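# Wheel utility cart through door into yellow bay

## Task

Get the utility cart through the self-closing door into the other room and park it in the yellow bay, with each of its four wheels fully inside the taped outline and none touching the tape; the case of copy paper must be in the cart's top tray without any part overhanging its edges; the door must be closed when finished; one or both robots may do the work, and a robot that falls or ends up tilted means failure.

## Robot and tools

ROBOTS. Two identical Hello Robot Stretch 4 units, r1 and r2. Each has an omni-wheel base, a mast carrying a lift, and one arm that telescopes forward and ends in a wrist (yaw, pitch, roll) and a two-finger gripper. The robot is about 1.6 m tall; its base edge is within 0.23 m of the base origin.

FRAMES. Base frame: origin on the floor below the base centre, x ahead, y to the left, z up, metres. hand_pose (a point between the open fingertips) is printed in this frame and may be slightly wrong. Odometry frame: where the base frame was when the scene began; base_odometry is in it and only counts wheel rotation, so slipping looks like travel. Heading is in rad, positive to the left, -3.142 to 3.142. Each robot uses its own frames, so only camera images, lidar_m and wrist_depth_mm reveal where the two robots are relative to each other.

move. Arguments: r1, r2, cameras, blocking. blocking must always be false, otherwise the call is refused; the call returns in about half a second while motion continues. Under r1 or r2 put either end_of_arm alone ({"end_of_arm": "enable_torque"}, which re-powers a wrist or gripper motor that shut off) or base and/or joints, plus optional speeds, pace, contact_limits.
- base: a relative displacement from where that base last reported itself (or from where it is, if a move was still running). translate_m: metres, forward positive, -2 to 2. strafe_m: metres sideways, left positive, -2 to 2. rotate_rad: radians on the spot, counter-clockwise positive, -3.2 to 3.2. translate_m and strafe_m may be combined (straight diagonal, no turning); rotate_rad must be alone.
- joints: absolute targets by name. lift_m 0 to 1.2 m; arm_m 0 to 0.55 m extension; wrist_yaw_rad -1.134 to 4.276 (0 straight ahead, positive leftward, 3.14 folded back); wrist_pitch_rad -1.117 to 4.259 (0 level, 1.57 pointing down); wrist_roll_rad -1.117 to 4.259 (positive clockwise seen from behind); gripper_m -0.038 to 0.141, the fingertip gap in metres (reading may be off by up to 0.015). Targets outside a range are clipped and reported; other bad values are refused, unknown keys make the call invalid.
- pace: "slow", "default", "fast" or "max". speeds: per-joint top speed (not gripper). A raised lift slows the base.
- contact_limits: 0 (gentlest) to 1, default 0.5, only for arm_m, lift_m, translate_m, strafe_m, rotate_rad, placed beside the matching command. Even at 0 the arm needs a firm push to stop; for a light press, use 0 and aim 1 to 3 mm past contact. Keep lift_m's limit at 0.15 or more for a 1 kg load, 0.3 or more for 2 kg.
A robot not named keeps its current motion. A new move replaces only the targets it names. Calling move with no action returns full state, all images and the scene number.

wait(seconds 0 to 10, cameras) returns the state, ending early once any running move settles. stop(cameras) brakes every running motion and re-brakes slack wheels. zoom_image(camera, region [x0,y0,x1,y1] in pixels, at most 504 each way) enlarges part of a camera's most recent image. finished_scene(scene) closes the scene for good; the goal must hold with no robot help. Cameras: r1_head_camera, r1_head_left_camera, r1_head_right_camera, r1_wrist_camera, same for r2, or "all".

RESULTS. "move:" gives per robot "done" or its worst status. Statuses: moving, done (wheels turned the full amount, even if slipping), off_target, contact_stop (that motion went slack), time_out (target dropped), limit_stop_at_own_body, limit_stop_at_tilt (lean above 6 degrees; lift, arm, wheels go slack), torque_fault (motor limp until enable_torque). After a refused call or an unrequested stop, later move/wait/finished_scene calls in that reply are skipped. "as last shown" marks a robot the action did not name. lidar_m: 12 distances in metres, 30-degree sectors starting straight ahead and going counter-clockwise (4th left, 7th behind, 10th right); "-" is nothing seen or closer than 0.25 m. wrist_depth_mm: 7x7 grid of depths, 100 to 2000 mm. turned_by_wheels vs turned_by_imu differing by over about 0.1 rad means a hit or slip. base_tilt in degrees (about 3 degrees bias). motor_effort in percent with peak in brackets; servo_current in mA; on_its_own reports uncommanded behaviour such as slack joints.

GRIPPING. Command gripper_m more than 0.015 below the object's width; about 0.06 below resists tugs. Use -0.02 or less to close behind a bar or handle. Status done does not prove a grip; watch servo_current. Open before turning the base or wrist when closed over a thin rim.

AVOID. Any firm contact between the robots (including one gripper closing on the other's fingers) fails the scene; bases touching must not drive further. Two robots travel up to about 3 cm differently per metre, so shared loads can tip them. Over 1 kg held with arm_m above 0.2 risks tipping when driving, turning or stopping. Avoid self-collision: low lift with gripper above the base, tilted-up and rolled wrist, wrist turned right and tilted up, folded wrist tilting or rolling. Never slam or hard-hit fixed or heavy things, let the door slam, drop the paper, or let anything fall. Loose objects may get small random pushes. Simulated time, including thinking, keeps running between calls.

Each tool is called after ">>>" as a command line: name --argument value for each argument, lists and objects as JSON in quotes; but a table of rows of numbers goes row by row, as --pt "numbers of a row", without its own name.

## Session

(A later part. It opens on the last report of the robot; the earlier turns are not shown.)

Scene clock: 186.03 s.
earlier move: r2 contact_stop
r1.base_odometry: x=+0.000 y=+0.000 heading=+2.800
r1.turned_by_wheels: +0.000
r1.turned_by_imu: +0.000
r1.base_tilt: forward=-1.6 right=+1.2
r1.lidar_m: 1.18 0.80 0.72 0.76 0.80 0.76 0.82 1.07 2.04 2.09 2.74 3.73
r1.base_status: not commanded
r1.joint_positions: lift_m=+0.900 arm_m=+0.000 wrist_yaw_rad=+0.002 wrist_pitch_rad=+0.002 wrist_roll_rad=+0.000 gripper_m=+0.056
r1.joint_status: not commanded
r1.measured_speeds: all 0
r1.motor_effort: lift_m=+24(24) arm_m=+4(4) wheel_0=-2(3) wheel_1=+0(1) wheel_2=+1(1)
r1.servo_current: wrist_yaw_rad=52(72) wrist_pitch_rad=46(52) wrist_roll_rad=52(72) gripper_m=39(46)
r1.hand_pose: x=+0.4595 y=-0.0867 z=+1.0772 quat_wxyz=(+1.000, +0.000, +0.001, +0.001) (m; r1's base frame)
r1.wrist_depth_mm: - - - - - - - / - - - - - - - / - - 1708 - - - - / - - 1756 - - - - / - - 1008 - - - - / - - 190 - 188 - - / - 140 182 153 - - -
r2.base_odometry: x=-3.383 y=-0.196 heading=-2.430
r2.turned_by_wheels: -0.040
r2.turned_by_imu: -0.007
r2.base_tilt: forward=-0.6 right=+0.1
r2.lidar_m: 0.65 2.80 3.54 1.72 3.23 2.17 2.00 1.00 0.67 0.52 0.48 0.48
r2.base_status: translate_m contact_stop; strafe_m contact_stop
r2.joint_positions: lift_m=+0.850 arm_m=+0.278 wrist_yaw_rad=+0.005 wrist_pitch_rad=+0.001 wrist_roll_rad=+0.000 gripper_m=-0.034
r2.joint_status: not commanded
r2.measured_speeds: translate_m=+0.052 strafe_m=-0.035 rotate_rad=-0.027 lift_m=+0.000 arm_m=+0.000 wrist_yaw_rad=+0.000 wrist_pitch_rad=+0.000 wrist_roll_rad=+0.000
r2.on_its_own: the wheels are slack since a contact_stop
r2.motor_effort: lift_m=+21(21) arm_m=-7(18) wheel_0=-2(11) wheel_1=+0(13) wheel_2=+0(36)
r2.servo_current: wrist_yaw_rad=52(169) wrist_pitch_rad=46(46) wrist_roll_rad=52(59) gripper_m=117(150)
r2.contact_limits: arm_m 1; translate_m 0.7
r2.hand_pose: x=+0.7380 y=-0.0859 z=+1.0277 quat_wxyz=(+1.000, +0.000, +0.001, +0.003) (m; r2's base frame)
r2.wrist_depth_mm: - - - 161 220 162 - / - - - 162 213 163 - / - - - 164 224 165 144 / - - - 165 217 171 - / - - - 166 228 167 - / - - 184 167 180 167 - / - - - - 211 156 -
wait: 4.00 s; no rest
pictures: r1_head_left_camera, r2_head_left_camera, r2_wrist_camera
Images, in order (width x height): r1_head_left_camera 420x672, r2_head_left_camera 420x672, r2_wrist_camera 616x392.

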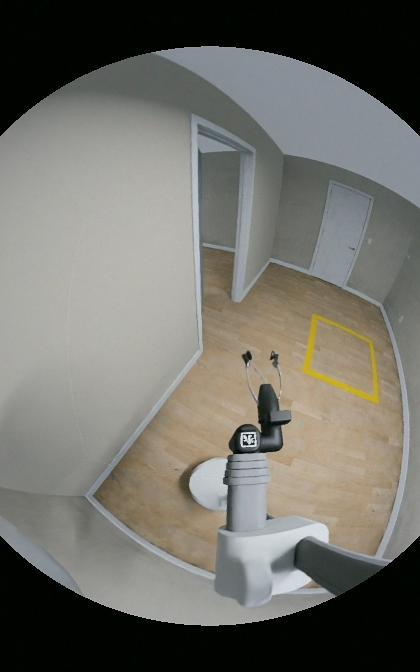

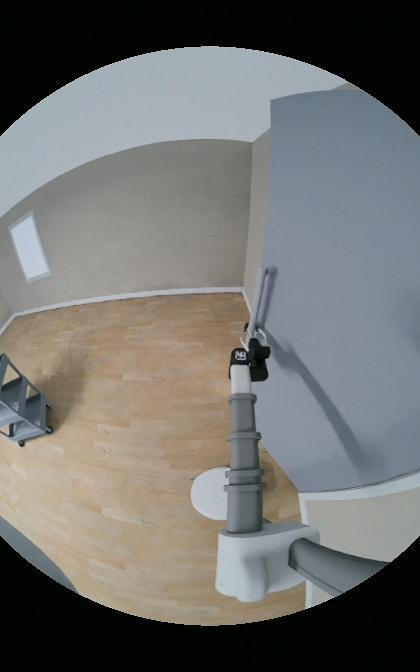

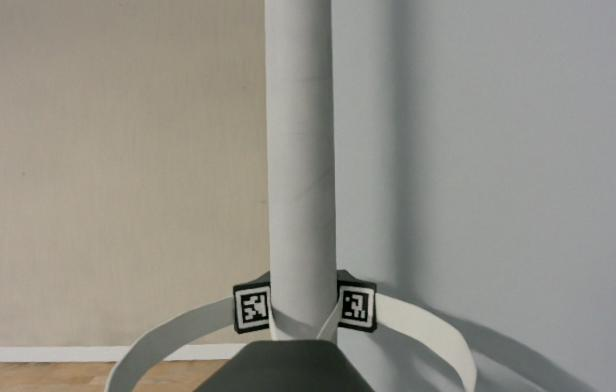

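>>> move --blocking false --r2 '{"base":{"translate_m":-0.25,"strafe_m":-0.1},"pace":"slow","contact_limits":{"translate_m":1.0}}'

>>> wait --seconds 5 --cameras '["r2_head_left_camera"]'

>>> move --blocking false --r2 '{"base":{"translate_m":-0.2,"strafe_m":-0.1},"pace":"slow","contact_limits":{"translate_m":1.0}}'

>>> wait --seconds 4 --cameras '["r2_head_left_camera","r2_head_right_camera","r1_head_left_camera"]'

Scene clock: 192.67 s.
move: r2 moving
r1: as last shown
r1.base_tilt: forward=-1.6 right=+1.3
r1.lidar_m: 1.17 0.81 0.74 0.77 0.81 0.77 0.80 1.06 2.02 2.09 2.76 3.71
r1.motor_effort: lift_m=+24(24) arm_m=+4(4) wheel_0=-2(3) wheel_1=+0(0) wheel_2=+1(1)
r1.servo_current: wrist_yaw_rad=39(59) wrist_pitch_rad=39(46) wrist_roll_rad=59(59) gripper_m=39(46)
r1.wrist_depth_mm: - - 1042 1863 - - - / - - 1025 - - - - / - - 1025 - - - - / - - 1025 - - - - / - - 1008 - - - - / - - 190 - 187 - - / - 141 178 137 - - -
r2.base_odometry: x=-3.630 y=-0.172 heading=-2.642
r2.turned_by_wheels: -0.212
r2.turned_by_imu: -0.236
r2.base_tilt: forward=-0.4 right=+0.1
r2.lidar_m: 0.68 2.56 2.87 1.91 1.88 2.70 2.15 1.01 0.51 0.41 0.39 0.42
r2.base_status: translate_m moving; strafe_m moving
r2.joint_positions: lift_m=+0.850 arm_m=+0.278 wrist_yaw_rad=+0.013 wrist_pitch_rad=+0.001 wrist_roll_rad=+0.000 gripper_m=-0.034
r2.joint_status: not commanded
r2.measured_speeds: translate_m=-0.033 strafe_m=-0.032 rotate_rad=+0.011 lift_m=+0.000 arm_m=+0.000 wrist_yaw_rad=+0.053 wrist_pitch_rad=+0.000 wrist_roll_rad=+0.000
r2.motor_effort: lift_m=+20(21) arm_m=-7(8) wheel_0=+0(4) wheel_1=-5(11) wheel_2=+26(26)
r2.servo_current: wrist_yaw_rad=85(85) wrist_pitch_rad=39(46) wrist_roll_rad=46(52) gripper_m=117(124)
r2.contact_limits: arm_m 1; translate_m 1
r2.hand_pose: x=+0.7386 y=-0.0838 z=+1.0277 quat_wxyz=(+1.000, +0.000, +0.001, +0.006) (m; r2's base frame)
r2.wrist_depth_mm: - - - 162 210 149 - / - - - 163 211 151 - / - - - 164 226 153 - / - - - 164 216 153 - / - - - 165 218 154 - / - - 186 167 180 154 - / - - - - 208 142 -
pictures: none

Scene clock: 195.20 s.
earlier move: r2 contact_stop
r1.base_odometry: x=+0.000 y=+0.000 heading=+2.800
r1.turned_by_wheels: +0.000
r1.turned_by_imu: +0.000
r1.base_tilt: forward=-1.5 right=+1.2
r1.lidar_m: 1.15 0.80 0.76 0.78 0.81 0.76 0.80 1.07 2.04 2.11 2.77 3.71
r1.base_status: not commanded
r1.joint_positions: lift_m=+0.900 arm_m=+0.000 wrist_yaw_rad=+0.002 wrist_pitch_rad=+0.002 wrist_roll_rad=+0.000 gripper_m=+0.056
r1.joint_status: not commanded
r1.measured_speeds: all 0
r1.motor_effort: lift_m=+24(24) arm_m=+3(4) wheel_0=-2(3) wheel_1=+0(1) wheel_2=+1(1)
r1.servo_current: wrist_yaw_rad=52(72) wrist_pitch_rad=46(52) wrist_roll_rad=39(65) gripper_m=39(52)
r1.hand_pose: x=+0.4595 y=-0.0867 z=+1.0772 quat_wxyz=(+1.000, +0.000, +0.001, +0.001) (m; r1's base frame)
r1.wrist_depth_mm: - - 1008 1921 - - - / - - 1025 1921 - - - / - - 1060 1863 - - - / - - 1008 1863 - - - / - - 1008 1983 - - - / - - 190 1921 187 - - / - 141 177 137 - - -
r2.base_odometry: x=-3.665 y=-0.150 heading=-2.631
r2.turned_by_wheels: +0.011
r2.turned_by_imu: -0.052
r2.base_tilt: forward=-0.7 right=+0.1
r2.lidar_m: 0.67 2.53 2.76 2.03 1.91 2.82 2.22 1.11 0.50 0.40 0.38 0.44
r2.base_status: translate_m contact_stop (by the wheels' count: +0.015 of -0.250); strafe_m contact_stop (by the wheels' count: -0.048 of -0.100)
r2.joint_positions: lift_m=+0.850 arm_m=+0.278 wrist_yaw_rad=+0.002 wrist_pitch_rad=+0.001 wrist_roll_rad=+0.000 gripper_m=-0.034
r2.joint_status: not commanded
r2.measured_speeds: all 0
r2.on_its_own: the wheels are slack since a contact_stop
r2.motor_effort: lift_m=+20(21) arm_m=-6(9) wheel_0=+0(17) wheel_1=+0(11) wheel_2=+0(36)
r2.servo_current: wrist_yaw_rad=39(143) wrist_pitch_rad=39(46) wrist_roll_rad=46(59) gripper_m=117(124)
r2.contact_limits: arm_m 1; translate_m 1
r2.hand_pose: x=+0.7376 y=-0.0868 z=+1.0277 quat_wxyz=(+1.000, +0.000, +0.001, +0.001) (m; r2's base frame)
r2.wrist_depth_mm: - - - 160 213 152 - / - - - 162 215 155 - / - - 1983 163 229 156 - / - - - 165 231 156 129 / - - - 166 234 156 134 / - - 184 165 179 151 134 / - - - - 211 139 -
wait: 2.53 of 5 s (r2 has come to rest)
pictures: r2_head_left_camera
Images, in order (width x height): r2_head_left_camera 420x672.

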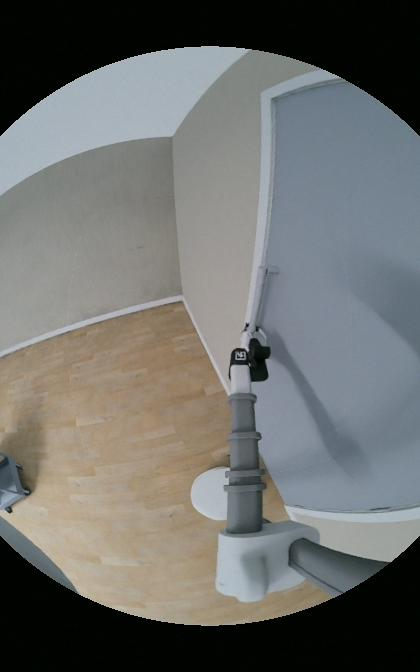

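not run: a stop that you did not command came earlier in this reply.

not run: a stop that you did not command came earlier in this reply.

>>> move --blocking false --r2 '{"joints":{"gripper_m":0.1}}'

>>> wait --seconds 2 --cameras '[]'

>>> move --blocking false --r2 '{"joints":{"arm_m":0.05},"pace":"slow"}'

>>> wait --seconds 3 --cameras '["r2_wrist_camera","r2_head_left_camera"]'

>>> move --blocking false --r2 '{"base":{"translate_m":0.03,"strafe_m":0.5}}'

>>> wait --seconds 4 --cameras '[]'

>>> move --blocking false --r2 '{"base":{"rotate_rad":-0.65}}'

>>> wait --seconds 3 --cameras '["r2_wrist_camera","r2_head_left_camera"]'

Scene clock: 217.83 s.
move: r2 moving
r1: as last shown
r1.base_tilt: forward=-1.6 right=+1.3
r1.lidar_m: 1.15 0.82 0.75 0.77 0.82 0.77 0.80 1.07 2.03 2.12 2.78 3.73
r1.servo_current: wrist_yaw_rad=59(59) wrist_pitch_rad=46(46) wrist_roll_rad=46(46) gripper_m=39(46)
r1.wrist_depth_mm: - - 1042 1983 - - - / - - 1025 1921 - - - / - - 1008 1983 - - - / - - 1025 1921 - - - / - - 1025 - - - - / - - 190 1921 187 - - / - 141 178 137 - - -
r2.base_odometry: x=-3.665 y=-0.150 heading=-2.631
r2.turned_by_wheels: +0.000
r2.turned_by_imu: +0.001
r2.base_tilt: forward=-0.7 right=+0.0
r2.lidar_m: 0.67 2.54 2.75 2.05 1.93 2.82 2.21 1.10 0.49 0.41 0.37 0.44
r2.base_status: not commanded
r2.joint_positions: lift_m=+0.850 arm_m=+0.278 wrist_yaw_rad=+0.002 wrist_pitch_rad=+0.001 wrist_roll_rad=+0.000 gripper_m=-0.009
r2.joint_status: gripper_m moving
r2.measured_speeds: translate_m=+0.000 strafe_m=+0.000 rotate_rad=+0.000 lift_m=+0.000 arm_m=-0.001 wrist_yaw_rad=-0.007 wrist_pitch_rad=+0.000 wrist_roll_rad=+0.000
r2.on_its_own: the wheels are slack since a contact_stop
r2.motor_effort: lift_m=+20(21) arm_m=-5(6) wheel_0=+0(1) wheel_1=+0(0) wheel_2=+0(0)
r2.servo_current: wrist_yaw_rad=39(52) wrist_pitch_rad=39(46) wrist_roll_rad=46(52) gripper_m=98(143)
r2.contact_limits: arm_m 1; translate_m 1
r2.hand_pose: x=+0.7375 y=-0.0869 z=+1.0277 quat_wxyz=(+1.000, +0.000, +0.001, +0.001) (m; r2's base frame)
r2.wrist_depth_mm: - - - 163 211 151 - / - - - 166 212 153 - / - - - 164 226 155 - / - - - 168 217 155 - / - - - 167 220 156 134 / - - 187 167 187 157 134 / - 136 - - 209 145 -
pictures: none

Scene clock: 219.37 s.
earlier move: r2 done
r1.base_odometry: x=+0.000 y=+0.000 heading=+2.800
r1.turned_by_wheels: +0.000
r1.turned_by_imu: +0.000
r1.base_tilt: forward=-1.6 right=+1.3
r1.lidar_m: 1.16 0.80 0.74 0.78 0.84 0.77 0.81 1.07 2.03 2.09 2.79 3.73
r1.base_status: not commanded
r1.joint_positions: lift_m=+0.900 arm_m=+0.000 wrist_yaw_rad=+0.002 wrist_pitch_rad=+0.002 wrist_roll_rad=+0.000 gripper_m=+0.056
r1.joint_status: not commanded
r1.measured_speeds: all 0
r1.motor_effort: lift_m=+24(24) arm_m=+4(4) wheel_0=-2(3) wheel_1=+0(1) wheel_2=+1(1)
r1.servo_current: wrist_yaw_rad=59(59) wrist_pitch_rad=46(52) wrist_roll_rad=39(59) gripper_m=46(46)
r1.hand_pose: x=+0.4595 y=-0.0867 z=+1.0772 quat_wxyz=(+1.000, +0.000, +0.001, +0.001) (m; r1's base frame)
r1.wrist_depth_mm: - - 1008 - - - - / - - 1025 1921 - - - / - - 1025 1983 - - - / - - 1025 1863 - - - / - - 1025 - - - - / - - 190 1921 187 - - / - 140 178 137 - - -
r2.base_odometry: x=-3.664 y=-0.150 heading=-2.630
r2.turned_by_wheels: +0.001
r2.turned_by_imu: +0.001
r2.base_tilt: forward=-0.7 right=+0.0
r2.lidar_m: 0.68 2.55 2.76 1.99 1.91 2.83 2.23 1.08 0.50 0.42 0.39 0.43
r2.base_status: not commanded
r2.joint_positions: lift_m=+0.850 arm_m=+0.278 wrist_yaw_rad=+0.002 wrist_pitch_rad=+0.001 wrist_roll_rad=+0.000 gripper_m=+0.100
r2.joint_status: all done
r2.measured_speeds: all 0
r2.on_its_own: the wheels are slack since a contact_stop
r2.motor_effort: lift_m=+20(21) arm_m=-5(6) wheel_0=+0(1) wheel_1=+0(0) wheel_2=+0(1)
r2.servo_current: wrist_yaw_rad=46(59) wrist_pitch_rad=33(46) wrist_roll_rad=46(59) gripper_m=59(143)
r2.contact_limits: arm_m 1; translate_m 1
r2.hand_pose: x=+0.7375 y=-0.0870 z=+1.0277 quat_wxyz=(+1.000, +0.000, +0.001, +0.001) (m; r2's base frame)
r2.wrist_depth_mm: - - 1921 161 229 156 - / - - 1921 162 220 158 - / - - - 163 235 160 - / - - - 164 237 160 137 / - - - 165 226 161 - / - - 191 166 194 168 - / - - - - 216 149 -
wait: 1.53 of 2 s (r2 has come to rest)
pictures: none
No camera images: "cameras" was empty.

Scene clock: 219.87 s.
move: r2 moving
r1: as last shown
r1.lidar_m: 1.16 0.82 0.74 0.77 0.83 0.76 0.82 1.06 2.03 2.10 2.77 3.75
r1.motor_effort: lift_m=+24(24) arm_m=+4(4) wheel_0=-2(3) wheel_1=+0(0) wheel_2=+1(1)
r1.servo_current: wrist_yaw_rad=46(59) wrist_pitch_rad=39(46) wrist_roll_rad=52(52) gripper_m=39(46)
r1.wrist_depth_mm: - - 1025 1983 - - - / - - 1025 - - - - / - - 1025 1863 - - - / - - 1042 1921 - - - / - - 991 1983 - - - / - - 191 1921 188 - - / - 140 178 137 - - -
r2.base_odometry: x=-3.664 y=-0.150 heading=-2.630
r2.turned_by_wheels: +0.000
r2.turned_by_imu: +0.001
r2.base_tilt: forward=-0.7 right=+0.1
r2.lidar_m: 0.65 2.54 2.76 2.00 1.91 2.85 2.24 1.08 0.53 0.40 0.40 0.45
r2.base_status: not commanded
r2.joint_positions: lift_m=+0.850 arm_m=+0.266 wrist_yaw_rad=+0.002 wrist_pitch_rad=+0.001 wrist_roll_rad=+0.000 gripper_m=+0.100
r2.joint_status: arm_m moving
r2.measured_speeds: translate_m=-0.001 strafe_m=+0.002 rotate_rad=+0.006 lift_m=+0.000 arm_m=-0.049 wrist_yaw_rad=+0.003 wrist_pitch_rad=+0.000 wrist_roll_rad=+0.000
r2.on_its_own: the wheels are slack since a contact_stop
r2.motor_effort: lift_m=+20(20) arm_m=-6(11) wheel_0=+0(1) wheel_1=+0(0) wheel_2=+0(0)
r2.servo_current: wrist_yaw_rad=52(59) wrist_pitch_rad=39(46) wrist_roll_rad=46(52) gripper_m=46(52)
r2.contact_limits: translate_m 1
r2.hand_pose: x=+0.7250 y=-0.0868 z=+1.0277 quat_wxyz=(+1.000, +0.000, +0.001, +0.001) (m; r2's base frame)
r2.wrist_depth_mm: - - - 172 227 163 - / - - - 176 230 164 - / - - - 174 233 166 141 / - - - 175 236 173 142 / - - - 177 224 167 - / - - 191 176 195 168 - / - - - - 226 155 -
pictures: none

Scene clock: 222.87 s.
earlier move: r2 moving
r1.base_odometry: x=+0.000 y=+0.000 heading=+2.800
r1.turned_by_wheels: +0.000
r1.turned_by_imu: +0.000
r1.base_tilt: forward=-1.6 right=+1.3
r1.lidar_m: 1.17 0.77 0.74 0.77 0.81 0.77 0.80 1.08 2.02 2.07 2.79 3.74
r1.base_status: not commanded
r1.joint_positions: lift_m=+0.900 arm_m=+0.000 wrist_yaw_rad=+0.002 wrist_pitch_rad=+0.002 wrist_roll_rad=+0.000 gripper_m=+0.056
r1.joint_status: not commanded
r1.measured_speeds: all 0
r1.motor_effort: lift_m=+24(24) arm_m=+3(4) wheel_0=-2(3) wheel_1=+0(1) wheel_2=+1(1)
r1.servo_current: wrist_yaw_rad=52(65) wrist_pitch_rad=39(52) wrist_roll_rad=46(65) gripper_m=46(46)
r1.hand_pose: x=+0.4595 y=-0.0867 z=+1.0772 quat_wxyz=(+1.000, +0.000, +0.001, +0.001) (m; r1's base frame)
r1.wrist_depth_mm: - - 1042 1983 - - - / - - 1025 1983 - - - / - - 1025 1921 - - - / - - 1025 1921 - - - / - - 991 1921 - - - / - - 190 1983 187 - - / - 141 178 137 - - -
r2.base_odometry: x=-3.664 y=-0.151 heading=-2.629
r2.turned_by_wheels: +0.001
r2.turned_by_imu: +0.001
r2.base_tilt: forward=-0.6 right=+0.1
r2.lidar_m: 0.68 2.53 2.75 2.02 1.91 2.82 2.22 1.10 0.54 0.37 0.38 0.44
r2.base_status: not commanded
r2.joint_positions: lift_m=+0.850 arm_m=+0.050 wrist_yaw_rad=+0.002 wrist_pitch_rad=+0.001 wrist_roll_rad=+0.000 gripper_m=+0.100
r2.joint_status: arm_m moving
r2.measured_speeds: all 0
r2.on_its_own: the wheels are slack since a contact_stop
r2.motor_effort: lift_m=+20(21) arm_m=-8(12) wheel_0=+0(1) wheel_1=+0(0) wheel_2=+0(1)
r2.servo_current: wrist_yaw_rad=33(65) wrist_pitch_rad=39(46) wrist_roll_rad=33(59) gripper_m=52(59)
r2.contact_limits: translate_m 1
r2.hand_pose: x=+0.5097 y=-0.0868 z=+1.0277 quat_wxyz=(+1.000, +0.000, +0.001, +0.001) (m; r2's base frame)
r2.wrist_depth_mm: - - - 387 345 262 216 / - - - 389 351 264 220 / - - - 389 353 266 220 / - - - 389 355 267 222 / - - - 394 355 270 223 / - - 189 394 193 259 223 / - - - - 343 259 223
wait: 3.00 s; no rest
pictures: r2_head_left_camera, r2_wrist_camera
Images, in order (width x height): r2_head_left_camera 420x672, r2_wrist_camera 616x392.

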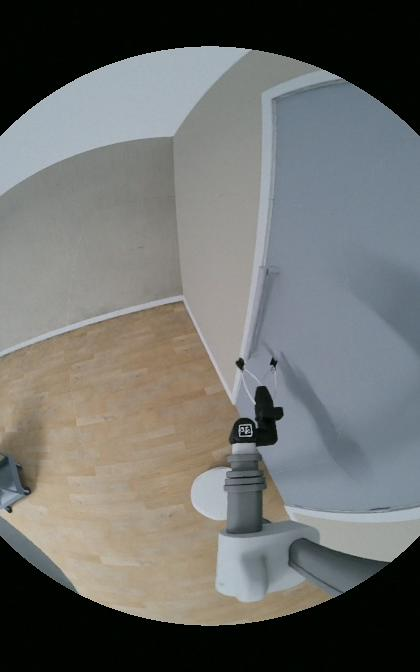

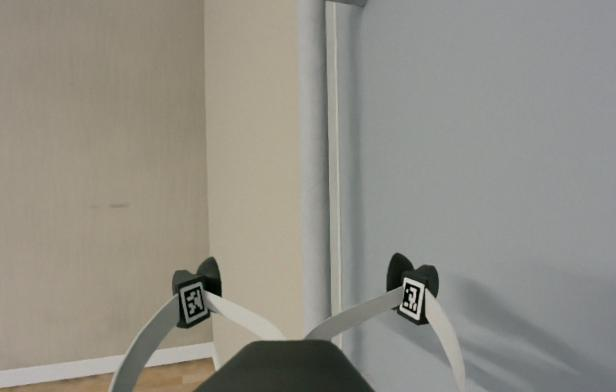

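Scene clock: 223.37 s.
earlier move: r2 done
move: r2 moving
r1: as last shown
r1.lidar_m: 1.16 0.78 0.75 0.78 0.82 0.76 0.80 1.08 2.01 2.09 2.78 3.72
r1.motor_effort: lift_m=+24(24) arm_m=+4(4) wheel_0=-2(3) wheel_1=+0(1) wheel_2=+0(1)
r1.servo_current: wrist_yaw_rad=33(78) wrist_pitch_rad=46(46) wrist_roll_rad=46(65) gripper_m=39(46)
r1.wrist_depth_mm: - - 1025 1921 - - - / - - 1042 1983 - - - / - - 1025 1983 - - - / - - 1042 1921 - - - / - - 991 1983 - - - / - - 191 1921 187 - - / - 140 178 137 - - -
r2.base_odometry: x=-3.648 y=-0.182 heading=-2.629
r2.turned_by_wheels: +0.000
r2.turned_by_imu: +0.000
r2.base_tilt: forward=-0.7 right=+0.1
r2.lidar_m: 0.71 2.53 2.75 2.02 1.89 2.84 2.26 1.19 0.53 0.40 0.42 0.46
r2.base_status: translate_m moving; strafe_m moving
r2.joint_positions: lift_m=+0.850 arm_m=+0.050 wrist_yaw_rad=+0.002 wrist_pitch_rad=+0.001 wrist_roll_rad=+0.000 gripper_m=+0.100
r2.joint_status: all done
r2.measured_speeds: translate_m=+0.008 strafe_m=+0.135 rotate_rad=+0.002 lift_m=+0.000 arm_m=+0.000 wrist_yaw_rad=+0.000 wrist_pitch_rad=+0.000 wrist_roll_rad=+0.000
r2.motor_effort: lift_m=+20(21) arm_m=-7(7) wheel_0=-7(11) wheel_1=+11(11) wheel_2=-7(7)
r2.servo_current: wrist_yaw_rad=52(65) wrist_pitch_rad=33(39) wrist_roll_rad=46(52) gripper_m=46(59)
r2.hand_pose: x=+0.5097 y=-0.0868 z=+1.0277 quat_wxyz=(+1.000, +0.000, +0.001, +0.001) (m; r2's base frame)
r2.wrist_depth_mm: - - - 384 366 293 244 / - - - - 373 296 244 / - - - 387 392 300 247 / - - - 389 379 301 249 / - - - 392 359 303 250 / - - 189 162 186 293 249 / - - - - 384 291 250
pictures: none

Scene clock: 225.90 s.
earlier move: r2 done
r1.base_odometry: x=+0.000 y=+0.000 heading=+2.800
r1.turned_by_wheels: +0.000
r1.turned_by_imu: +0.000
r1.base_tilt: forward=-1.5 right=+1.3
r1.lidar_m: 1.14 0.80 0.74 0.75 0.83 0.76 0.80 1.07 2.03 2.12 2.78 3.70
r1.base_status: not commanded
r1.joint_positions: lift_m=+0.900 arm_m=+0.000 wrist_yaw_rad=+0.002 wrist_pitch_rad=+0.002 wrist_roll_rad=+0.000 gripper_m=+0.056
r1.joint_status: not commanded
r1.measured_speeds: all 0
r1.motor_effort: lift_m=+24(24) arm_m=+4(4) wheel_0=-2(3) wheel_1=+0(1) wheel_2=+0(1)
r1.servo_current: wrist_yaw_rad=78(78) wrist_pitch_rad=39(52) wrist_roll_rad=46(65) gripper_m=39(46)
r1.hand_pose: x=+0.4595 y=-0.0867 z=+1.0772 quat_wxyz=(+1.000, +0.000, +0.001, +0.001) (m; r1's base frame)
r1.wrist_depth_mm: - - 1008 1983 - - - / - - 1025 1921 - - - / - - 1025 1921 - - - / - - 1008 1921 - - - / - - 991 1983 - - - / - - 190 1983 187 - - / - 140 178 137 - - -
r2.base_odometry: x=-3.445 y=-0.601 heading=-2.629
r2.turned_by_wheels: +0.000
r2.turned_by_imu: +0.001
r2.base_tilt: forward=-0.7 right=+0.1
r2.lidar_m: 1.38 2.34 2.52 1.67 1.46 3.10 2.46 2.29 1.10 0.87 0.84 0.86
r2.base_status: done
r2.joint_positions: lift_m=+0.850 arm_m=+0.050 wrist_yaw_rad=+0.002 wrist_pitch_rad=+0.001 wrist_roll_rad=+0.000 gripper_m=+0.100
r2.joint_status: all done
r2.measured_speeds: all 0
r2.motor_effort: lift_m=+20(21) arm_m=-7(8) wheel_0=-1(12) wheel_1=+3(13) wheel_2=-5(8)
r2.servo_current: wrist_yaw_rad=52(65) wrist_pitch_rad=39(46) wrist_roll_rad=39(59) gripper_m=46(59)
r2.hand_pose: x=+0.5097 y=-0.0868 z=+1.0277 quat_wxyz=(+1.000, +0.000, +0.001, +0.001) (m; r2's base frame)
r2.wrist_depth_mm: - - - - - - - / - - - - - - - / - - - - - - - / - - - - - - - / - - - - - - - / - - 195 - 186 - - / - - - - - - -
wait: 2.53 of 4 s (r2 has come to rest)
pictures: none
No camera images: "cameras" was empty.

Scene clock: 226.40 s.
move: r2 moving
r1: as last shown
r1.base_tilt: forward=-1.6 right=+1.3
r1.lidar_m: 1.13 0.79 0.74 0.78 0.83 0.78 0.79 1.08 2.03 2.07 2.78 3.71
r1.motor_effort: lift_m=+24(24) arm_m=+4(4) wheel_0=-2(3) wheel_1=+0(0) wheel_2=+1(1)
r1.servo_current: wrist_yaw_rad=72(72) wrist_pitch_rad=39(46) wrist_roll_rad=59(72) gripper_m=39(46)
r1.wrist_depth_mm: - - 1025 1921 - - - / - - 1025 1921 - - - / - - 1042 1863 - - - / - - 1025 1863 - - - / - - 991 1921 - - - / - - 190 1983 188 - - / - 140 177 137 - - -
r2.base_odometry: x=-3.445 y=-0.601 heading=-2.881
r2.turned_by_wheels: -0.252
r2.turned_by_imu: -0.245
r2.base_tilt: forward=-0.7 right=+0.1
r2.lidar_m: 1.08 2.29 2.35 3.00 1.48 1.71 2.63 2.41 1.38 0.92 0.83 0.85
r2.base_status: rotate_rad moving
r2.joint_positions: lift_m=+0.850 arm_m=+0.050 wrist_yaw_rad=+0.002 wrist_pitch_rad=+0.001 wrist_roll_rad=+0.000 gripper_m=+0.100
r2.joint_status: not commanded
r2.measured_speeds: translate_m=+0.001 strafe_m=+0.001 rotate_rad=-0.971 lift_m=+0.000 arm_m=+0.000 wrist_yaw_rad=+0.000 wrist_pitch_rad=+0.000 wrist_roll_rad=+0.000
r2.motor_effort: lift_m=+20(21) arm_m=-7(8) wheel_0=+6(10) wheel_1=+9(11) wheel_2=+11(11)
r2.servo_current: wrist_yaw_rad=52(65) wrist_pitch_rad=46(46) wrist_roll_rad=39(59) gripper_m=46(59)
r2.hand_pose: x=+0.5097 y=-0.0868 z=+1.0277 quat_wxyz=(+1.000, +0.000, +0.001, +0.001) (m; r2's base frame)
r2.wrist_depth_mm: - - - - - - - / - - - - - 564 462 / - - - - - - 466 / - - - - - - 466 / - - - - - - 469 / - - 189 - 185 - 473 / - - - - - - -
pictures: none

Scene clock: 227.33 s.
earlier move: r2 done
r1.base_odometry: x=+0.000 y=+0.000 heading=+2.800
r1.turned_by_wheels: +0.000
r1.turned_by_imu: +0.000
r1.base_tilt: forward=-1.6 right=+1.3
r1.lidar_m: 1.13 0.80 0.74 0.77 0.83 0.77 0.80 1.10 2.02 2.10 2.78 3.72
r1.base_status: not commanded
r1.joint_positions: lift_m=+0.900 arm_m=+0.000 wrist_yaw_rad=+0.002 wrist_pitch_rad=+0.002 wrist_roll_rad=+0.000 gripper_m=+0.056
r1.joint_status: not commanded
r1.measured_speeds: all 0
r1.motor_effort: lift_m=+24(24) arm_m=+3(4) wheel_0=-2(3) wheel_1=+0(1) wheel_2=+1(1)
r1.servo_current: wrist_yaw_rad=39(72) wrist_pitch_rad=39(46) wrist_roll_rad=33(72) gripper_m=46(46)
r1.hand_pose: x=+0.4595 y=-0.0867 z=+1.0772 quat_wxyz=(+1.000, +0.000, +0.001, +0.001) (m; r1's base frame)
r1.wrist_depth_mm: - - 1008 1921 - - - / - - 1025 1983 - - - / - - 1042 1921 - - - / - - 1025 1921 - - - / - - 1008 1921 - - - / - - 190 1983 187 - - / - 140 177 137 - - -
r2.base_odometry: x=-3.445 y=-0.601 heading=+3.005
r2.turned_by_wheels: -0.397
r2.turned_by_imu: -0.387
r2.base_tilt: forward=-0.7 right=+0.1
r2.lidar_m: 0.85 1.24 2.33 2.42 3.32 1.45 3.49 2.51 2.42 1.23 0.88 0.84
r2.base_status: done
r2.joint_positions: lift_m=+0.850 arm_m=+0.050 wrist_yaw_rad=+0.002 wrist_pitch_rad=+0.001 wrist_roll_rad=+0.000 gripper_m=+0.100
r2.joint_status: not commanded
r2.measured_speeds: all 0
r2.motor_effort: lift_m=+20(21) arm_m=-7(8) wheel_0=+2(10) wheel_1=+3(11) wheel_2=+3(11)
r2.servo_current: wrist_yaw_rad=52(65) wrist_pitch_rad=39(46) wrist_roll_rad=39(59) gripper_m=52(59)
r2.hand_pose: x=+0.5097 y=-0.0868 z=+1.0277 quat_wxyz=(+1.000, +0.000, +0.001, +0.001) (m; r2's base frame)
r2.wrist_depth_mm: - - - 661 - - - / - - - 569 - - - / - - - 580 - - - / - - - 585 - - - / - - - - - - - / - - 189 162 185 - - / - - - - - - -
wait: 0.93 of 3 s (r2 has come to rest)
pictures: r2_head_left_camera, r2_wrist_camera
Images, in order (width x height): r2_head_left_camera 420x672, r2_wrist_camera 616x392.

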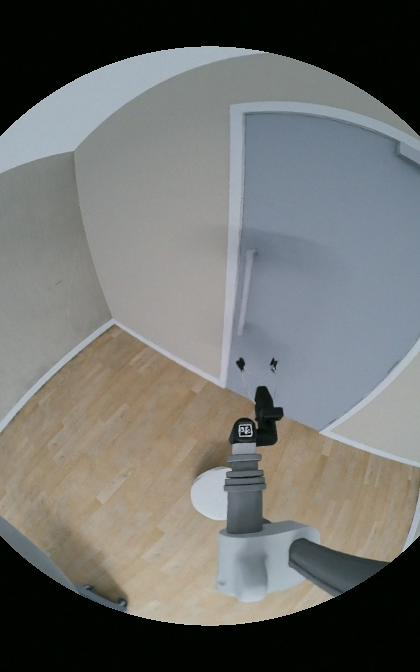

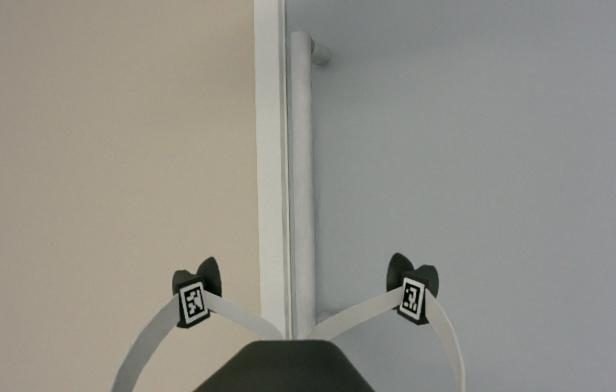

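>>> move --blocking false --r2 '{"base":{"translate_m":0.19},"joints":{"gripper_m":0.08},"pace":"slow","contact_limits":{"translate_m":0.2}}'

>>> wait --seconds 4 --cameras '["r2_wrist_camera"]'

>>> move --blocking false --r2 '{"joints":{"arm_m":0.33},"pace":"slow","contact_limits":{"arm_m":0}}'

>>> wait --seconds 5 --cameras '["r2_wrist_camera"]'

Scene clock: 234.40 s.
move: r2 moving
r1: as last shown
r1.lidar_m: 1.15 0.80 0.75 0.75 0.84 0.76 0.82 1.08 2.02 2.10 2.77 3.71
r1.motor_effort: lift_m=+24(24) arm_m=+4(4) wheel_0=-2(3) wheel_1=+0(1) wheel_2=+0(1)
r1.servo_current: wrist_yaw_rad=46(59) wrist_pitch_rad=39(46) wrist_roll_rad=46(65) gripper_m=39(52)
r1.wrist_depth_mm: - - 1008 1983 - - - / - - 1025 1983 - - - / - - 1025 1921 - - - / - - 1042 1921 - - - / - - 991 1863 - - - / - - 190 1921 187 - - / - 141 177 137 - - -
r2.base_odometry: x=-3.457 y=-0.599 heading=+3.005
r2.turned_by_wheels: +0.000
r2.turned_by_imu: +0.001
r2.base_tilt: forward=-0.7 right=+0.1
r2.lidar_m: 0.86 1.22 2.30 2.43 3.36 1.46 3.51 2.53 2.43 1.20 0.85 0.81
r2.base_status: translate_m moving
r2.joint_positions: lift_m=+0.850 arm_m=+0.050 wrist_yaw_rad=+0.002 wrist_pitch_rad=+0.001 wrist_roll_rad=+0.000 gripper_m=+0.091
r2.joint_status: gripper_m moving
r2.measured_speeds: translate_m=+0.048 strafe_m=+0.001 rotate_rad=-0.003 lift_m=+0.000 arm_m=+0.000 wrist_yaw_rad=+0.000 wrist_pitch_rad=+0.000 wrist_roll_rad=+0.000
r2.motor_effort: lift_m=+20(21) arm_m=-7(7) wheel_0=+7(9) wheel_1=+8(8) wheel_2=-7(10)
r2.servo_current: wrist_yaw_rad=52(52) wrist_pitch_rad=33(46) wrist_roll_rad=46(59) gripper_m=52(78)
r2.contact_limits: translate_m 0.2
r2.hand_pose: x=+0.5097 y=-0.0868 z=+1.0277 quat_wxyz=(+1.000, +0.000, +0.001, +0.001) (m; r2's base frame)
r2.wrist_depth_mm: - - - 668 - - - / - - - 564 - - - / - - - 564 - - - / - - - 574 - - - / - - - 574 - - - / - - 190 580 188 - - / - - - - - - -
pictures: none

Scene clock: 237.10 s.
earlier move: r2 done
r1.base_odometry: x=+0.000 y=+0.000 heading=+2.800
r1.turned_by_wheels: +0.000
r1.turned_by_imu: +0.000
r1.base_tilt: forward=-1.6 right=+1.3
r1.lidar_m: 1.14 0.80 0.73 0.78 0.84 0.76 0.80 1.08 2.03 2.07 2.77 3.72
r1.base_status: not commanded
r1.joint_positions: lift_m=+0.900 arm_m=+0.000 wrist_yaw_rad=+0.002 wrist_pitch_rad=+0.002 wrist_roll_rad=+0.000 gripper_m=+0.056
r1.joint_status: not commanded
r1.measured_speeds: all 0
r1.motor_effort: lift_m=+24(24) arm_m=+4(4) wheel_0=-2(3) wheel_1=+0(1) wheel_2=+1(1)
r1.servo_current: wrist_yaw_rad=65(72) wrist_pitch_rad=33(46) wrist_roll_rad=39(72) gripper_m=46(52)
r1.hand_pose: x=+0.4595 y=-0.0867 z=+1.0772 quat_wxyz=(+1.000, +0.000, +0.001, +0.001) (m; r1's base frame)
r1.wrist_depth_mm: - - 1025 1983 - - - / - - 1042 1921 - - - / - - 1025 1863 - - - / - - 1008 1863 - - - / - - 991 1921 - - - / - - 190 - 188 - - / - 140 177 137 - - -
r2.base_odometry: x=-3.633 y=-0.575 heading=+3.005
r2.turned_by_wheels: +0.000
r2.turned_by_imu: +0.001
r2.base_tilt: forward=-0.6 right=+0.0
r2.lidar_m: 0.66 0.98 2.21 2.34 3.20 1.61 3.62 2.61 2.50 0.96 0.70 0.66
r2.base_status: done
r2.joint_positions: lift_m=+0.850 arm_m=+0.050 wrist_yaw_rad=+0.002 wrist_pitch_rad=+0.001 wrist_roll_rad=+0.000 gripper_m=+0.080
r2.joint_status: all done
r2.measured_speeds: all 0
r2.motor_effort: lift_m=+20(21) arm_m=-7(7) wheel_0=+4(12) wheel_1=+5(8) wheel_2=-5(11)
r2.servo_current: wrist_yaw_rad=39(65) wrist_pitch_rad=33(46) wrist_roll_rad=46(59) gripper_m=52(98)
r2.contact_limits: translate_m 0.2
r2.hand_pose: x=+0.5097 y=-0.0868 z=+1.0277 quat_wxyz=(+1.000, +0.000, +0.001, +0.001) (m; r2's base frame)
r2.wrist_depth_mm: - - 500 397 397 357 324 / - - 504 394 394 359 329 / - - 512 394 397 362 332 / - - 521 397 399 364 336 / - - 508 394 394 368 338 / - - 190 399 186 366 334 / - 128 - - - 364 338
wait: 2.70 of 4 s (r2 has come to rest)
pictures: r2_wrist_camera
Images, in order (width x height): r2_wrist_camera 616x392.

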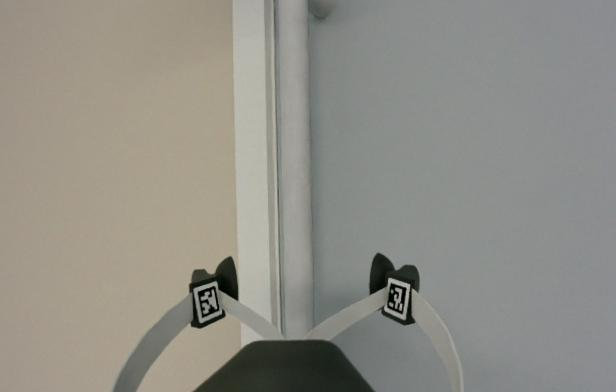

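Scene clock: 237.60 s.
move: r2 moving
r1: as last shown
r1.lidar_m: 1.16 0.80 0.75 0.77 0.81 0.77 0.80 1.07 2.03 2.08 2.75 3.72
r1.motor_effort: lift_m=+24(24) arm_m=+4(4) wheel_0=-2(3) wheel_1=+0(1) wheel_2=+0(1)
r1.servo_current: wrist_yaw_rad=59(59) wrist_pitch_rad=39(46) wrist_roll_rad=46(59) gripper_m=39(46)
r1.wrist_depth_mm: - - 1008 1983 - - - / - - 1025 1983 - - - / - - 1025 1921 - - - / - - 1008 1863 - - - / - - 1008 1921 - - - / - - 190 1983 187 - - / - 140 177 137 - - -
r2.base_odometry: x=-3.633 y=-0.575 heading=+3.005
r2.turned_by_wheels: +0.000
r2.turned_by_imu: +0.000
r2.base_tilt: forward=-0.6 right=+0.1
r2.lidar_m: 0.65 0.98 2.22 2.31 3.19 1.62 3.61 2.63 2.52 0.97 0.71 0.66
r2.base_status: not commanded
r2.joint_positions: lift_m=+0.850 arm_m=+0.062 wrist_yaw_rad=+0.002 wrist_pitch_rad=+0.001 wrist_roll_rad=+0.000 gripper_m=+0.080
r2.joint_status: arm_m moving
r2.measured_speeds: translate_m=+0.000 strafe_m=+0.000 rotate_rad=+0.000 lift_m=+0.000 arm_m=+0.049 wrist_yaw_rad=+0.000 wrist_pitch_rad=+0.000 wrist_roll_rad=+0.000
r2.motor_effort: lift_m=+21(21) arm_m=+8(10) wheel_0=+4(4) wheel_1=+5(6) wheel_2=-5(5)
r2.servo_current: wrist_yaw_rad=65(65) wrist_pitch_rad=39(46) wrist_roll_rad=46(52) gripper_m=52(59)
r2.contact_limits: arm_m 0; translate_m 0.2
r2.hand_pose: x=+0.5219 y=-0.0868 z=+1.0277 quat_wxyz=(+1.000, +0.000, +0.001, +0.001) (m; r2's base frame)
r2.wrist_depth_mm: - - 488 377 392 349 320 / - - 496 387 392 351 324 / - - 500 389 392 355 325 / - - 504 389 389 357 324 / - - 496 389 394 359 325 / - - 189 384 186 355 332 / - 128 - - 397 353 327
pictures: none

Scene clock: 240.20 s.
earlier move: r2 contact_stop
r1.base_odometry: x=+0.000 y=+0.000 heading=+2.800
r1.turned_by_wheels: +0.000
r1.turned_by_imu: +0.000
r1.base_tilt: forward=-1.6 right=+1.3
r1.lidar_m: 1.17 0.81 0.75 0.78 0.81 0.76 0.81 1.08 2.04 2.11 2.77 3.74
r1.base_status: not commanded
r1.joint_positions: lift_m=+0.900 arm_m=+0.000 wrist_yaw_rad=+0.002 wrist_pitch_rad=+0.002 wrist_roll_rad=+0.000 gripper_m=+0.056
r1.joint_status: not commanded
r1.measured_speeds: all 0
r1.motor_effort: lift_m=+24(24) arm_m=+4(4) wheel_0=-2(3) wheel_1=+0(1) wheel_2=+1(1)
r1.servo_current: wrist_yaw_rad=52(78) wrist_pitch_rad=39(52) wrist_roll_rad=33(65) gripper_m=46(52)
r1.hand_pose: x=+0.4595 y=-0.0867 z=+1.0772 quat_wxyz=(+1.000, +0.000, +0.001, +0.001) (m; r1's base frame)
r1.wrist_depth_mm: - - 1025 - - - - / - - 1025 1983 - - - / - - 1025 1921 - - - / - - 1025 1921 - - - / - - 991 1983 - - - / - - 190 1983 187 - - / - 140 178 137 - - -
r2.base_odometry: x=-3.633 y=-0.575 heading=+3.005
r2.turned_by_wheels: -0.001
r2.turned_by_imu: +0.004
r2.base_tilt: forward=-0.7 right=+0.1
r2.lidar_m: 0.68 0.99 2.24 2.32 3.22 1.63 3.58 2.60 2.52 0.96 0.71 0.66
r2.base_status: not commanded
r2.joint_positions: lift_m=+0.850 arm_m=+0.255 wrist_yaw_rad=-0.008 wrist_pitch_rad=+0.001 wrist_roll_rad=+0.000 gripper_m=+0.080
r2.joint_status: arm_m contact_stop (moved +0.205 of +0.280)
r2.measured_speeds: all 0
r2.on_its_own: arm_m is slack since a contact_stop (your +0.330 is given up)
r2.motor_effort: lift_m=+20(21) arm_m=+0(20) wheel_0=+3(5) wheel_1=+2(6) wheel_2=-7(7)
r2.servo_current: wrist_yaw_rad=59(65) wrist_pitch_rad=46(52) wrist_roll_rad=39(59) gripper_m=52(59)
r2.contact_limits: arm_m 0; translate_m 0.2
r2.hand_pose: x=+0.7137 y=-0.0897 z=+1.0277 quat_wxyz=(+1.000, +0.000, +0.001, -0.004) (m; r2's base frame)
r2.wrist_depth_mm: 452 370 296 252 229 204 187 / 455 377 297 250 231 205 189 / 459 375 300 255 234 207 190 / 452 377 303 253 239 208 191 / 455 384 301 260 236 209 - / 466 392 195 202 193 208 193 / - 375 312 - 230 204 195
wait: 2.60 of 5 s (r2 has come to rest)
pictures: r2_wrist_camera
Images, in order (width x height): r2_wrist_camera 616x392.

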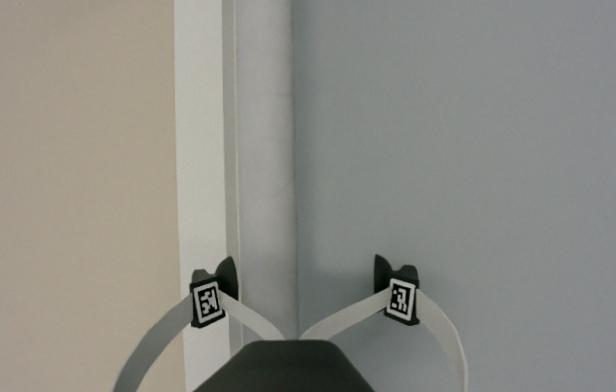

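>>> move --blocking false --r2 '{"base":{"strafe_m":0.022},"joints":{"arm_m":0.24,"gripper_m":0.07},"pace":"slow"}'

>>> wait --seconds 2 --cameras '[]'

>>> move --blocking false --r2 '{"joints":{"arm_m":0.32},"pace":"slow","contact_limits":{"arm_m":0}}'

>>> wait --seconds 3 --cameras '["r2_wrist_camera"]'

>>> move --blocking false --r2 '{"joints":{"gripper_m":-0.036}}'

>>> wait --seconds 3 --cameras '["r2_wrist_camera"]'

Scene clock: 246.87 s.
move: r2 moving
r1: as last shown
r1.lidar_m: 1.15 0.80 0.74 0.77 0.83 0.77 0.81 1.08 2.03 2.11 2.77 3.73
r1.motor_effort: lift_m=+24(24) arm_m=+3(4) wheel_0=-2(3) wheel_1=+0(0) wheel_2=+1(1)
r1.servo_current: wrist_yaw_rad=52(59) wrist_pitch_rad=46(52) wrist_roll_rad=46(59) gripper_m=46(46)
r1.wrist_depth_mm: - - 1008 1983 - - - / - - 1025 1921 - - - / - - 1042 1983 - - - / - - 1025 1921 - - - / - - 1008 1921 - - - / - - 190 1983 188 - - / - 141 178 137 - - -
r2.base_odometry: x=-3.635 y=-0.589 heading=+3.005
r2.turned_by_wheels: +0.000
r2.turned_by_imu: +0.000
r2.base_tilt: forward=-0.7 right=+0.1
r2.lidar_m: 0.67 1.02 2.21 2.32 3.21 1.63 3.62 2.62 2.53 0.95 0.72 0.67
r2.base_status: strafe_m moving
r2.joint_positions: lift_m=+0.850 arm_m=+0.244 wrist_yaw_rad=-0.003 wrist_pitch_rad=+0.001 wrist_roll_rad=+0.000 gripper_m=+0.071
r2.joint_status: arm_m moving; gripper_m moving
r2.measured_speeds: translate_m=+0.001 strafe_m=+0.048 rotate_rad=-0.006 lift_m=+0.000 arm_m=-0.029 wrist_yaw_rad=+0.000 wrist_pitch_rad=+0.000 wrist_roll_rad=+0.000
r2.motor_effort: lift_m=+21(21) arm_m=-7(9) wheel_0=-4(11) wheel_1=+6(9) wheel_2=-1(7)
r2.servo_current: wrist_yaw_rad=46(65) wrist_pitch_rad=39(46) wrist_roll_rad=52(59) gripper_m=46(91)
r2.hand_pose: x=+0.7030 y=-0.0883 z=+1.0277 quat_wxyz=(+1.000, +0.000, +0.001, -0.001) (m; r2's base frame)
r2.wrist_depth_mm: - 402 310 200 246 216 200 / 469 407 314 201 248 219 203 / - 410 317 202 248 220 204 / - 413 319 202 250 221 204 / - 418 324 204 244 222 205 / - 421 190 201 191 220 206 / - 427 355 - 251 216 206
pictures: none

Scene clock: 247.53 s.
earlier move: r2 done
r1.base_odometry: x=+0.000 y=+0.000 heading=+2.800
r1.turned_by_wheels: +0.000
r1.turned_by_imu: +0.000
r1.base_tilt: forward=-1.6 right=+1.2
r1.lidar_m: 1.15 0.82 0.73 0.77 0.82 0.77 0.80 1.08 2.01 2.07 2.78 3.70
r1.base_status: not commanded
r1.joint_positions: lift_m=+0.900 arm_m=+0.000 wrist_yaw_rad=+0.002 wrist_pitch_rad=+0.002 wrist_roll_rad=+0.000 gripper_m=+0.056
r1.joint_status: not commanded
r1.measured_speeds: all 0
r1.motor_effort: lift_m=+24(24) arm_m=+4(4) wheel_0=-2(3) wheel_1=+0(0) wheel_2=+0(1)
r1.servo_current: wrist_yaw_rad=52(59) wrist_pitch_rad=46(52) wrist_roll_rad=46(59) gripper_m=39(52)
r1.hand_pose: x=+0.4595 y=-0.0867 z=+1.0772 quat_wxyz=(+1.000, +0.000, +0.001, +0.001) (m; r1's base frame)
r1.wrist_depth_mm: - - 1060 - - - - / - - 1025 1983 - - - / - - 1042 1863 - - - / - - 1008 1863 - - - / - - 1008 1983 - - - / - - 189 1921 187 - - / - 140 178 137 - - -
r2.base_odometry: x=-3.636 y=-0.597 heading=+3.005
r2.turned_by_wheels: +0.000
r2.turned_by_imu: +0.000
r2.base_tilt: forward=-0.7 right=+0.1
r2.lidar_m: 0.67 1.04 2.22 2.30 3.22 1.63 3.63 2.63 2.52 1.00 0.72 0.68
r2.base_status: done
r2.joint_positions: lift_m=+0.850 arm_m=+0.240 wrist_yaw_rad=-0.003 wrist_pitch_rad=+0.001 wrist_roll_rad=+0.000 gripper_m=+0.070
r2.joint_status: all done
r2.measured_speeds: all 0
r2.motor_effort: lift_m=+20(21) arm_m=-7(9) wheel_0=-4(11) wheel_1=+4(9) wheel_2=-1(7)
r2.servo_current: wrist_yaw_rad=39(65) wrist_pitch_rad=39(46) wrist_roll_rad=46(59) gripper_m=59(91)
r2.hand_pose: x=+0.6993 y=-0.0883 z=+1.0277 quat_wxyz=(+1.000, +0.000, +0.001, -0.001) (m; r2's base frame)
r2.wrist_depth_mm: - 415 324 202 255 224 206 / - 421 327 203 256 226 - / - 421 330 204 257 231 209 / - 430 332 205 259 232 211 / - 433 334 206 256 230 212 / - 436 192 206 195 230 212 / - 415 370 - 258 224 213
wait: 0.67 of 2 s (r2 has come to rest)
pictures: none
No camera images: "cameras" was empty.

Scene clock: 248.03 s.
move: r2 moving
r1: as last shown
r1.base_tilt: forward=-1.5 right=+1.3
r1.lidar_m: 1.14 0.80 0.75 0.77 0.79 0.76 0.80 1.08 2.02 2.09 2.79 3.72
r1.motor_effort: lift_m=+24(24) arm_m=+4(4) wheel_0=-2(3) wheel_1=+0(1) wheel_2=+1(1)
r1.servo_current: wrist_yaw_rad=72(72) wrist_pitch_rad=46(46) wrist_roll_rad=26(59) gripper_m=46(52)
r1.wrist_depth_mm: - - 1008 1983 - - - / - - 1042 - - - - / - - 1025 1921 - - - / - - 1025 1921 - - - / - - 1008 1983 - - - / - - 190 1921 187 - - / - 141 178 137 - - -
r2.base_odometry: x=-3.636 y=-0.597 heading=+3.005
r2.turned_by_wheels: +0.000
r2.turned_by_imu: +0.000
r2.base_tilt: forward=-0.7 right=+0.1
r2.lidar_m: 0.68 1.01 2.20 2.28 3.19 1.63 3.64 2.65 2.52 0.98 0.72 0.70
r2.base_status: not commanded
r2.joint_positions: lift_m=+0.850 arm_m=+0.252 wrist_yaw_rad=-0.003 wrist_pitch_rad=+0.001 wrist_roll_rad=+0.000 gripper_m=+0.070
r2.joint_status: arm_m moving
r2.measured_speeds: translate_m=+0.000 strafe_m=+0.000 rotate_rad=+0.000 lift_m=+0.000 arm_m=+0.049 wrist_yaw_rad=+0.000 wrist_pitch_rad=+0.000 wrist_roll_rad=+0.000
r2.motor_effort: lift_m=+20(21) arm_m=+9(10) wheel_0=-3(4) wheel_1=+4(4) wheel_2=-1(1)
r2.servo_current: wrist_yaw_rad=46(59) wrist_pitch_rad=39(46) wrist_roll_rad=52(52) gripper_m=59(59)
r2.contact_limits: arm_m 0
r2.hand_pose: x=+0.7115 y=-0.0883 z=+1.0277 quat_wxyz=(+1.000, +0.000, +0.001, -0.001) (m; r2's base frame)
r2.wrist_depth_mm: - 399 309 191 245 215 198 / 480 397 314 191 245 216 200 / - 407 315 193 248 218 202 / - 413 317 194 251 220 202 / - 415 319 195 242 220 203 / - 418 191 194 195 222 204 / - 427 353 - 250 215 205
pictures: none

Scene clock: 248.90 s.
earlier move: r2 contact_stop
r1.base_odometry: x=+0.000 y=+0.000 heading=+2.800
r1.turned_by_wheels: +0.000
r1.turned_by_imu: +0.000
r1.base_tilt: forward=-1.6 right=+1.3
r1.lidar_m: 1.16 0.80 0.74 0.76 0.81 0.76 0.77 1.07 2.04 2.10 2.80 3.70
r1.base_status: not commanded
r1.joint_positions: lift_m=+0.900 arm_m=+0.000 wrist_yaw_rad=+0.002 wrist_pitch_rad=+0.002 wrist_roll_rad=+0.000 gripper_m=+0.056
r1.joint_status: not commanded
r1.measured_speeds: all 0
r1.motor_effort: lift_m=+24(24) arm_m=+4(4) wheel_0=-2(3) wheel_1=+0(1) wheel_2=+0(1)
r1.servo_current: wrist_yaw_rad=52(72) wrist_pitch_rad=39(52) wrist_roll_rad=33(59) gripper_m=33(52)
r1.hand_pose: x=+0.4595 y=-0.0867 z=+1.0772 quat_wxyz=(+1.000, +0.000, +0.001, +0.001) (m; r1's base frame)
r1.wrist_depth_mm: - - 1025 1983 - - - / - - 1025 1921 - - - / - - 1008 1921 - - - / - - 1025 1921 - - - / - - 991 1983 - - - / - - 190 1921 188 - - / - 140 177 137 - - -
r2.base_odometry: x=-3.636 y=-0.597 heading=+3.005
r2.turned_by_wheels: +0.000
r2.turned_by_imu: +0.003
r2.base_tilt: forward=-0.8 right=+0.1
r2.lidar_m: 0.67 1.04 2.21 2.33 3.22 1.63 3.61 2.64 2.51 0.96 0.73 0.69
r2.base_status: not commanded
r2.joint_positions: lift_m=+0.850 arm_m=+0.273 wrist_yaw_rad=-0.008 wrist_pitch_rad=+0.001 wrist_roll_rad=+0.000 gripper_m=+0.070
r2.joint_status: arm_m contact_stop (moved +0.032 of +0.080)
r2.measured_speeds: all 0
r2.on_its_own: arm_m is slack since a contact_stop (your +0.320 is given up)
r2.motor_effort: lift_m=+20(21) arm_m=+0(15) wheel_0=+3(4) wheel_1=+1(4) wheel_2=-6(6)
r2.servo_current: wrist_yaw_rad=46(72) wrist_pitch_rad=33(46) wrist_roll_rad=33(52) gripper_m=52(59)
r2.contact_limits: arm_m 0
r2.hand_pose: x=+0.7312 y=-0.0897 z=+1.0277 quat_wxyz=(+1.000, +0.000, +0.001, -0.004) (m; r2's base frame)
r2.wrist_depth_mm: 449 368 286 175 229 203 186 / 455 373 289 177 229 203 187 / 445 373 291 176 231 205 189 / 449 379 294 177 235 206 190 / 455 382 296 177 231 207 - / 462 387 193 177 192 208 191 / - 392 303 - 229 203 193
wait: 0.87 of 3 s (r2 has come to rest)
pictures: r2_wrist_camera
Images, in order (width x height): r2_wrist_camera 616x392.

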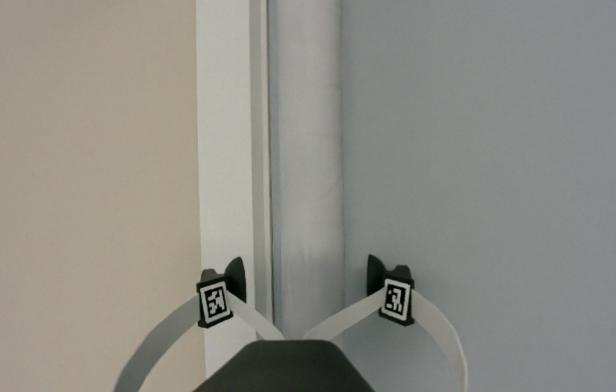

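not run: a stop that you did not command came earlier in this reply.

not run: a stop that you did not command came earlier in this reply.


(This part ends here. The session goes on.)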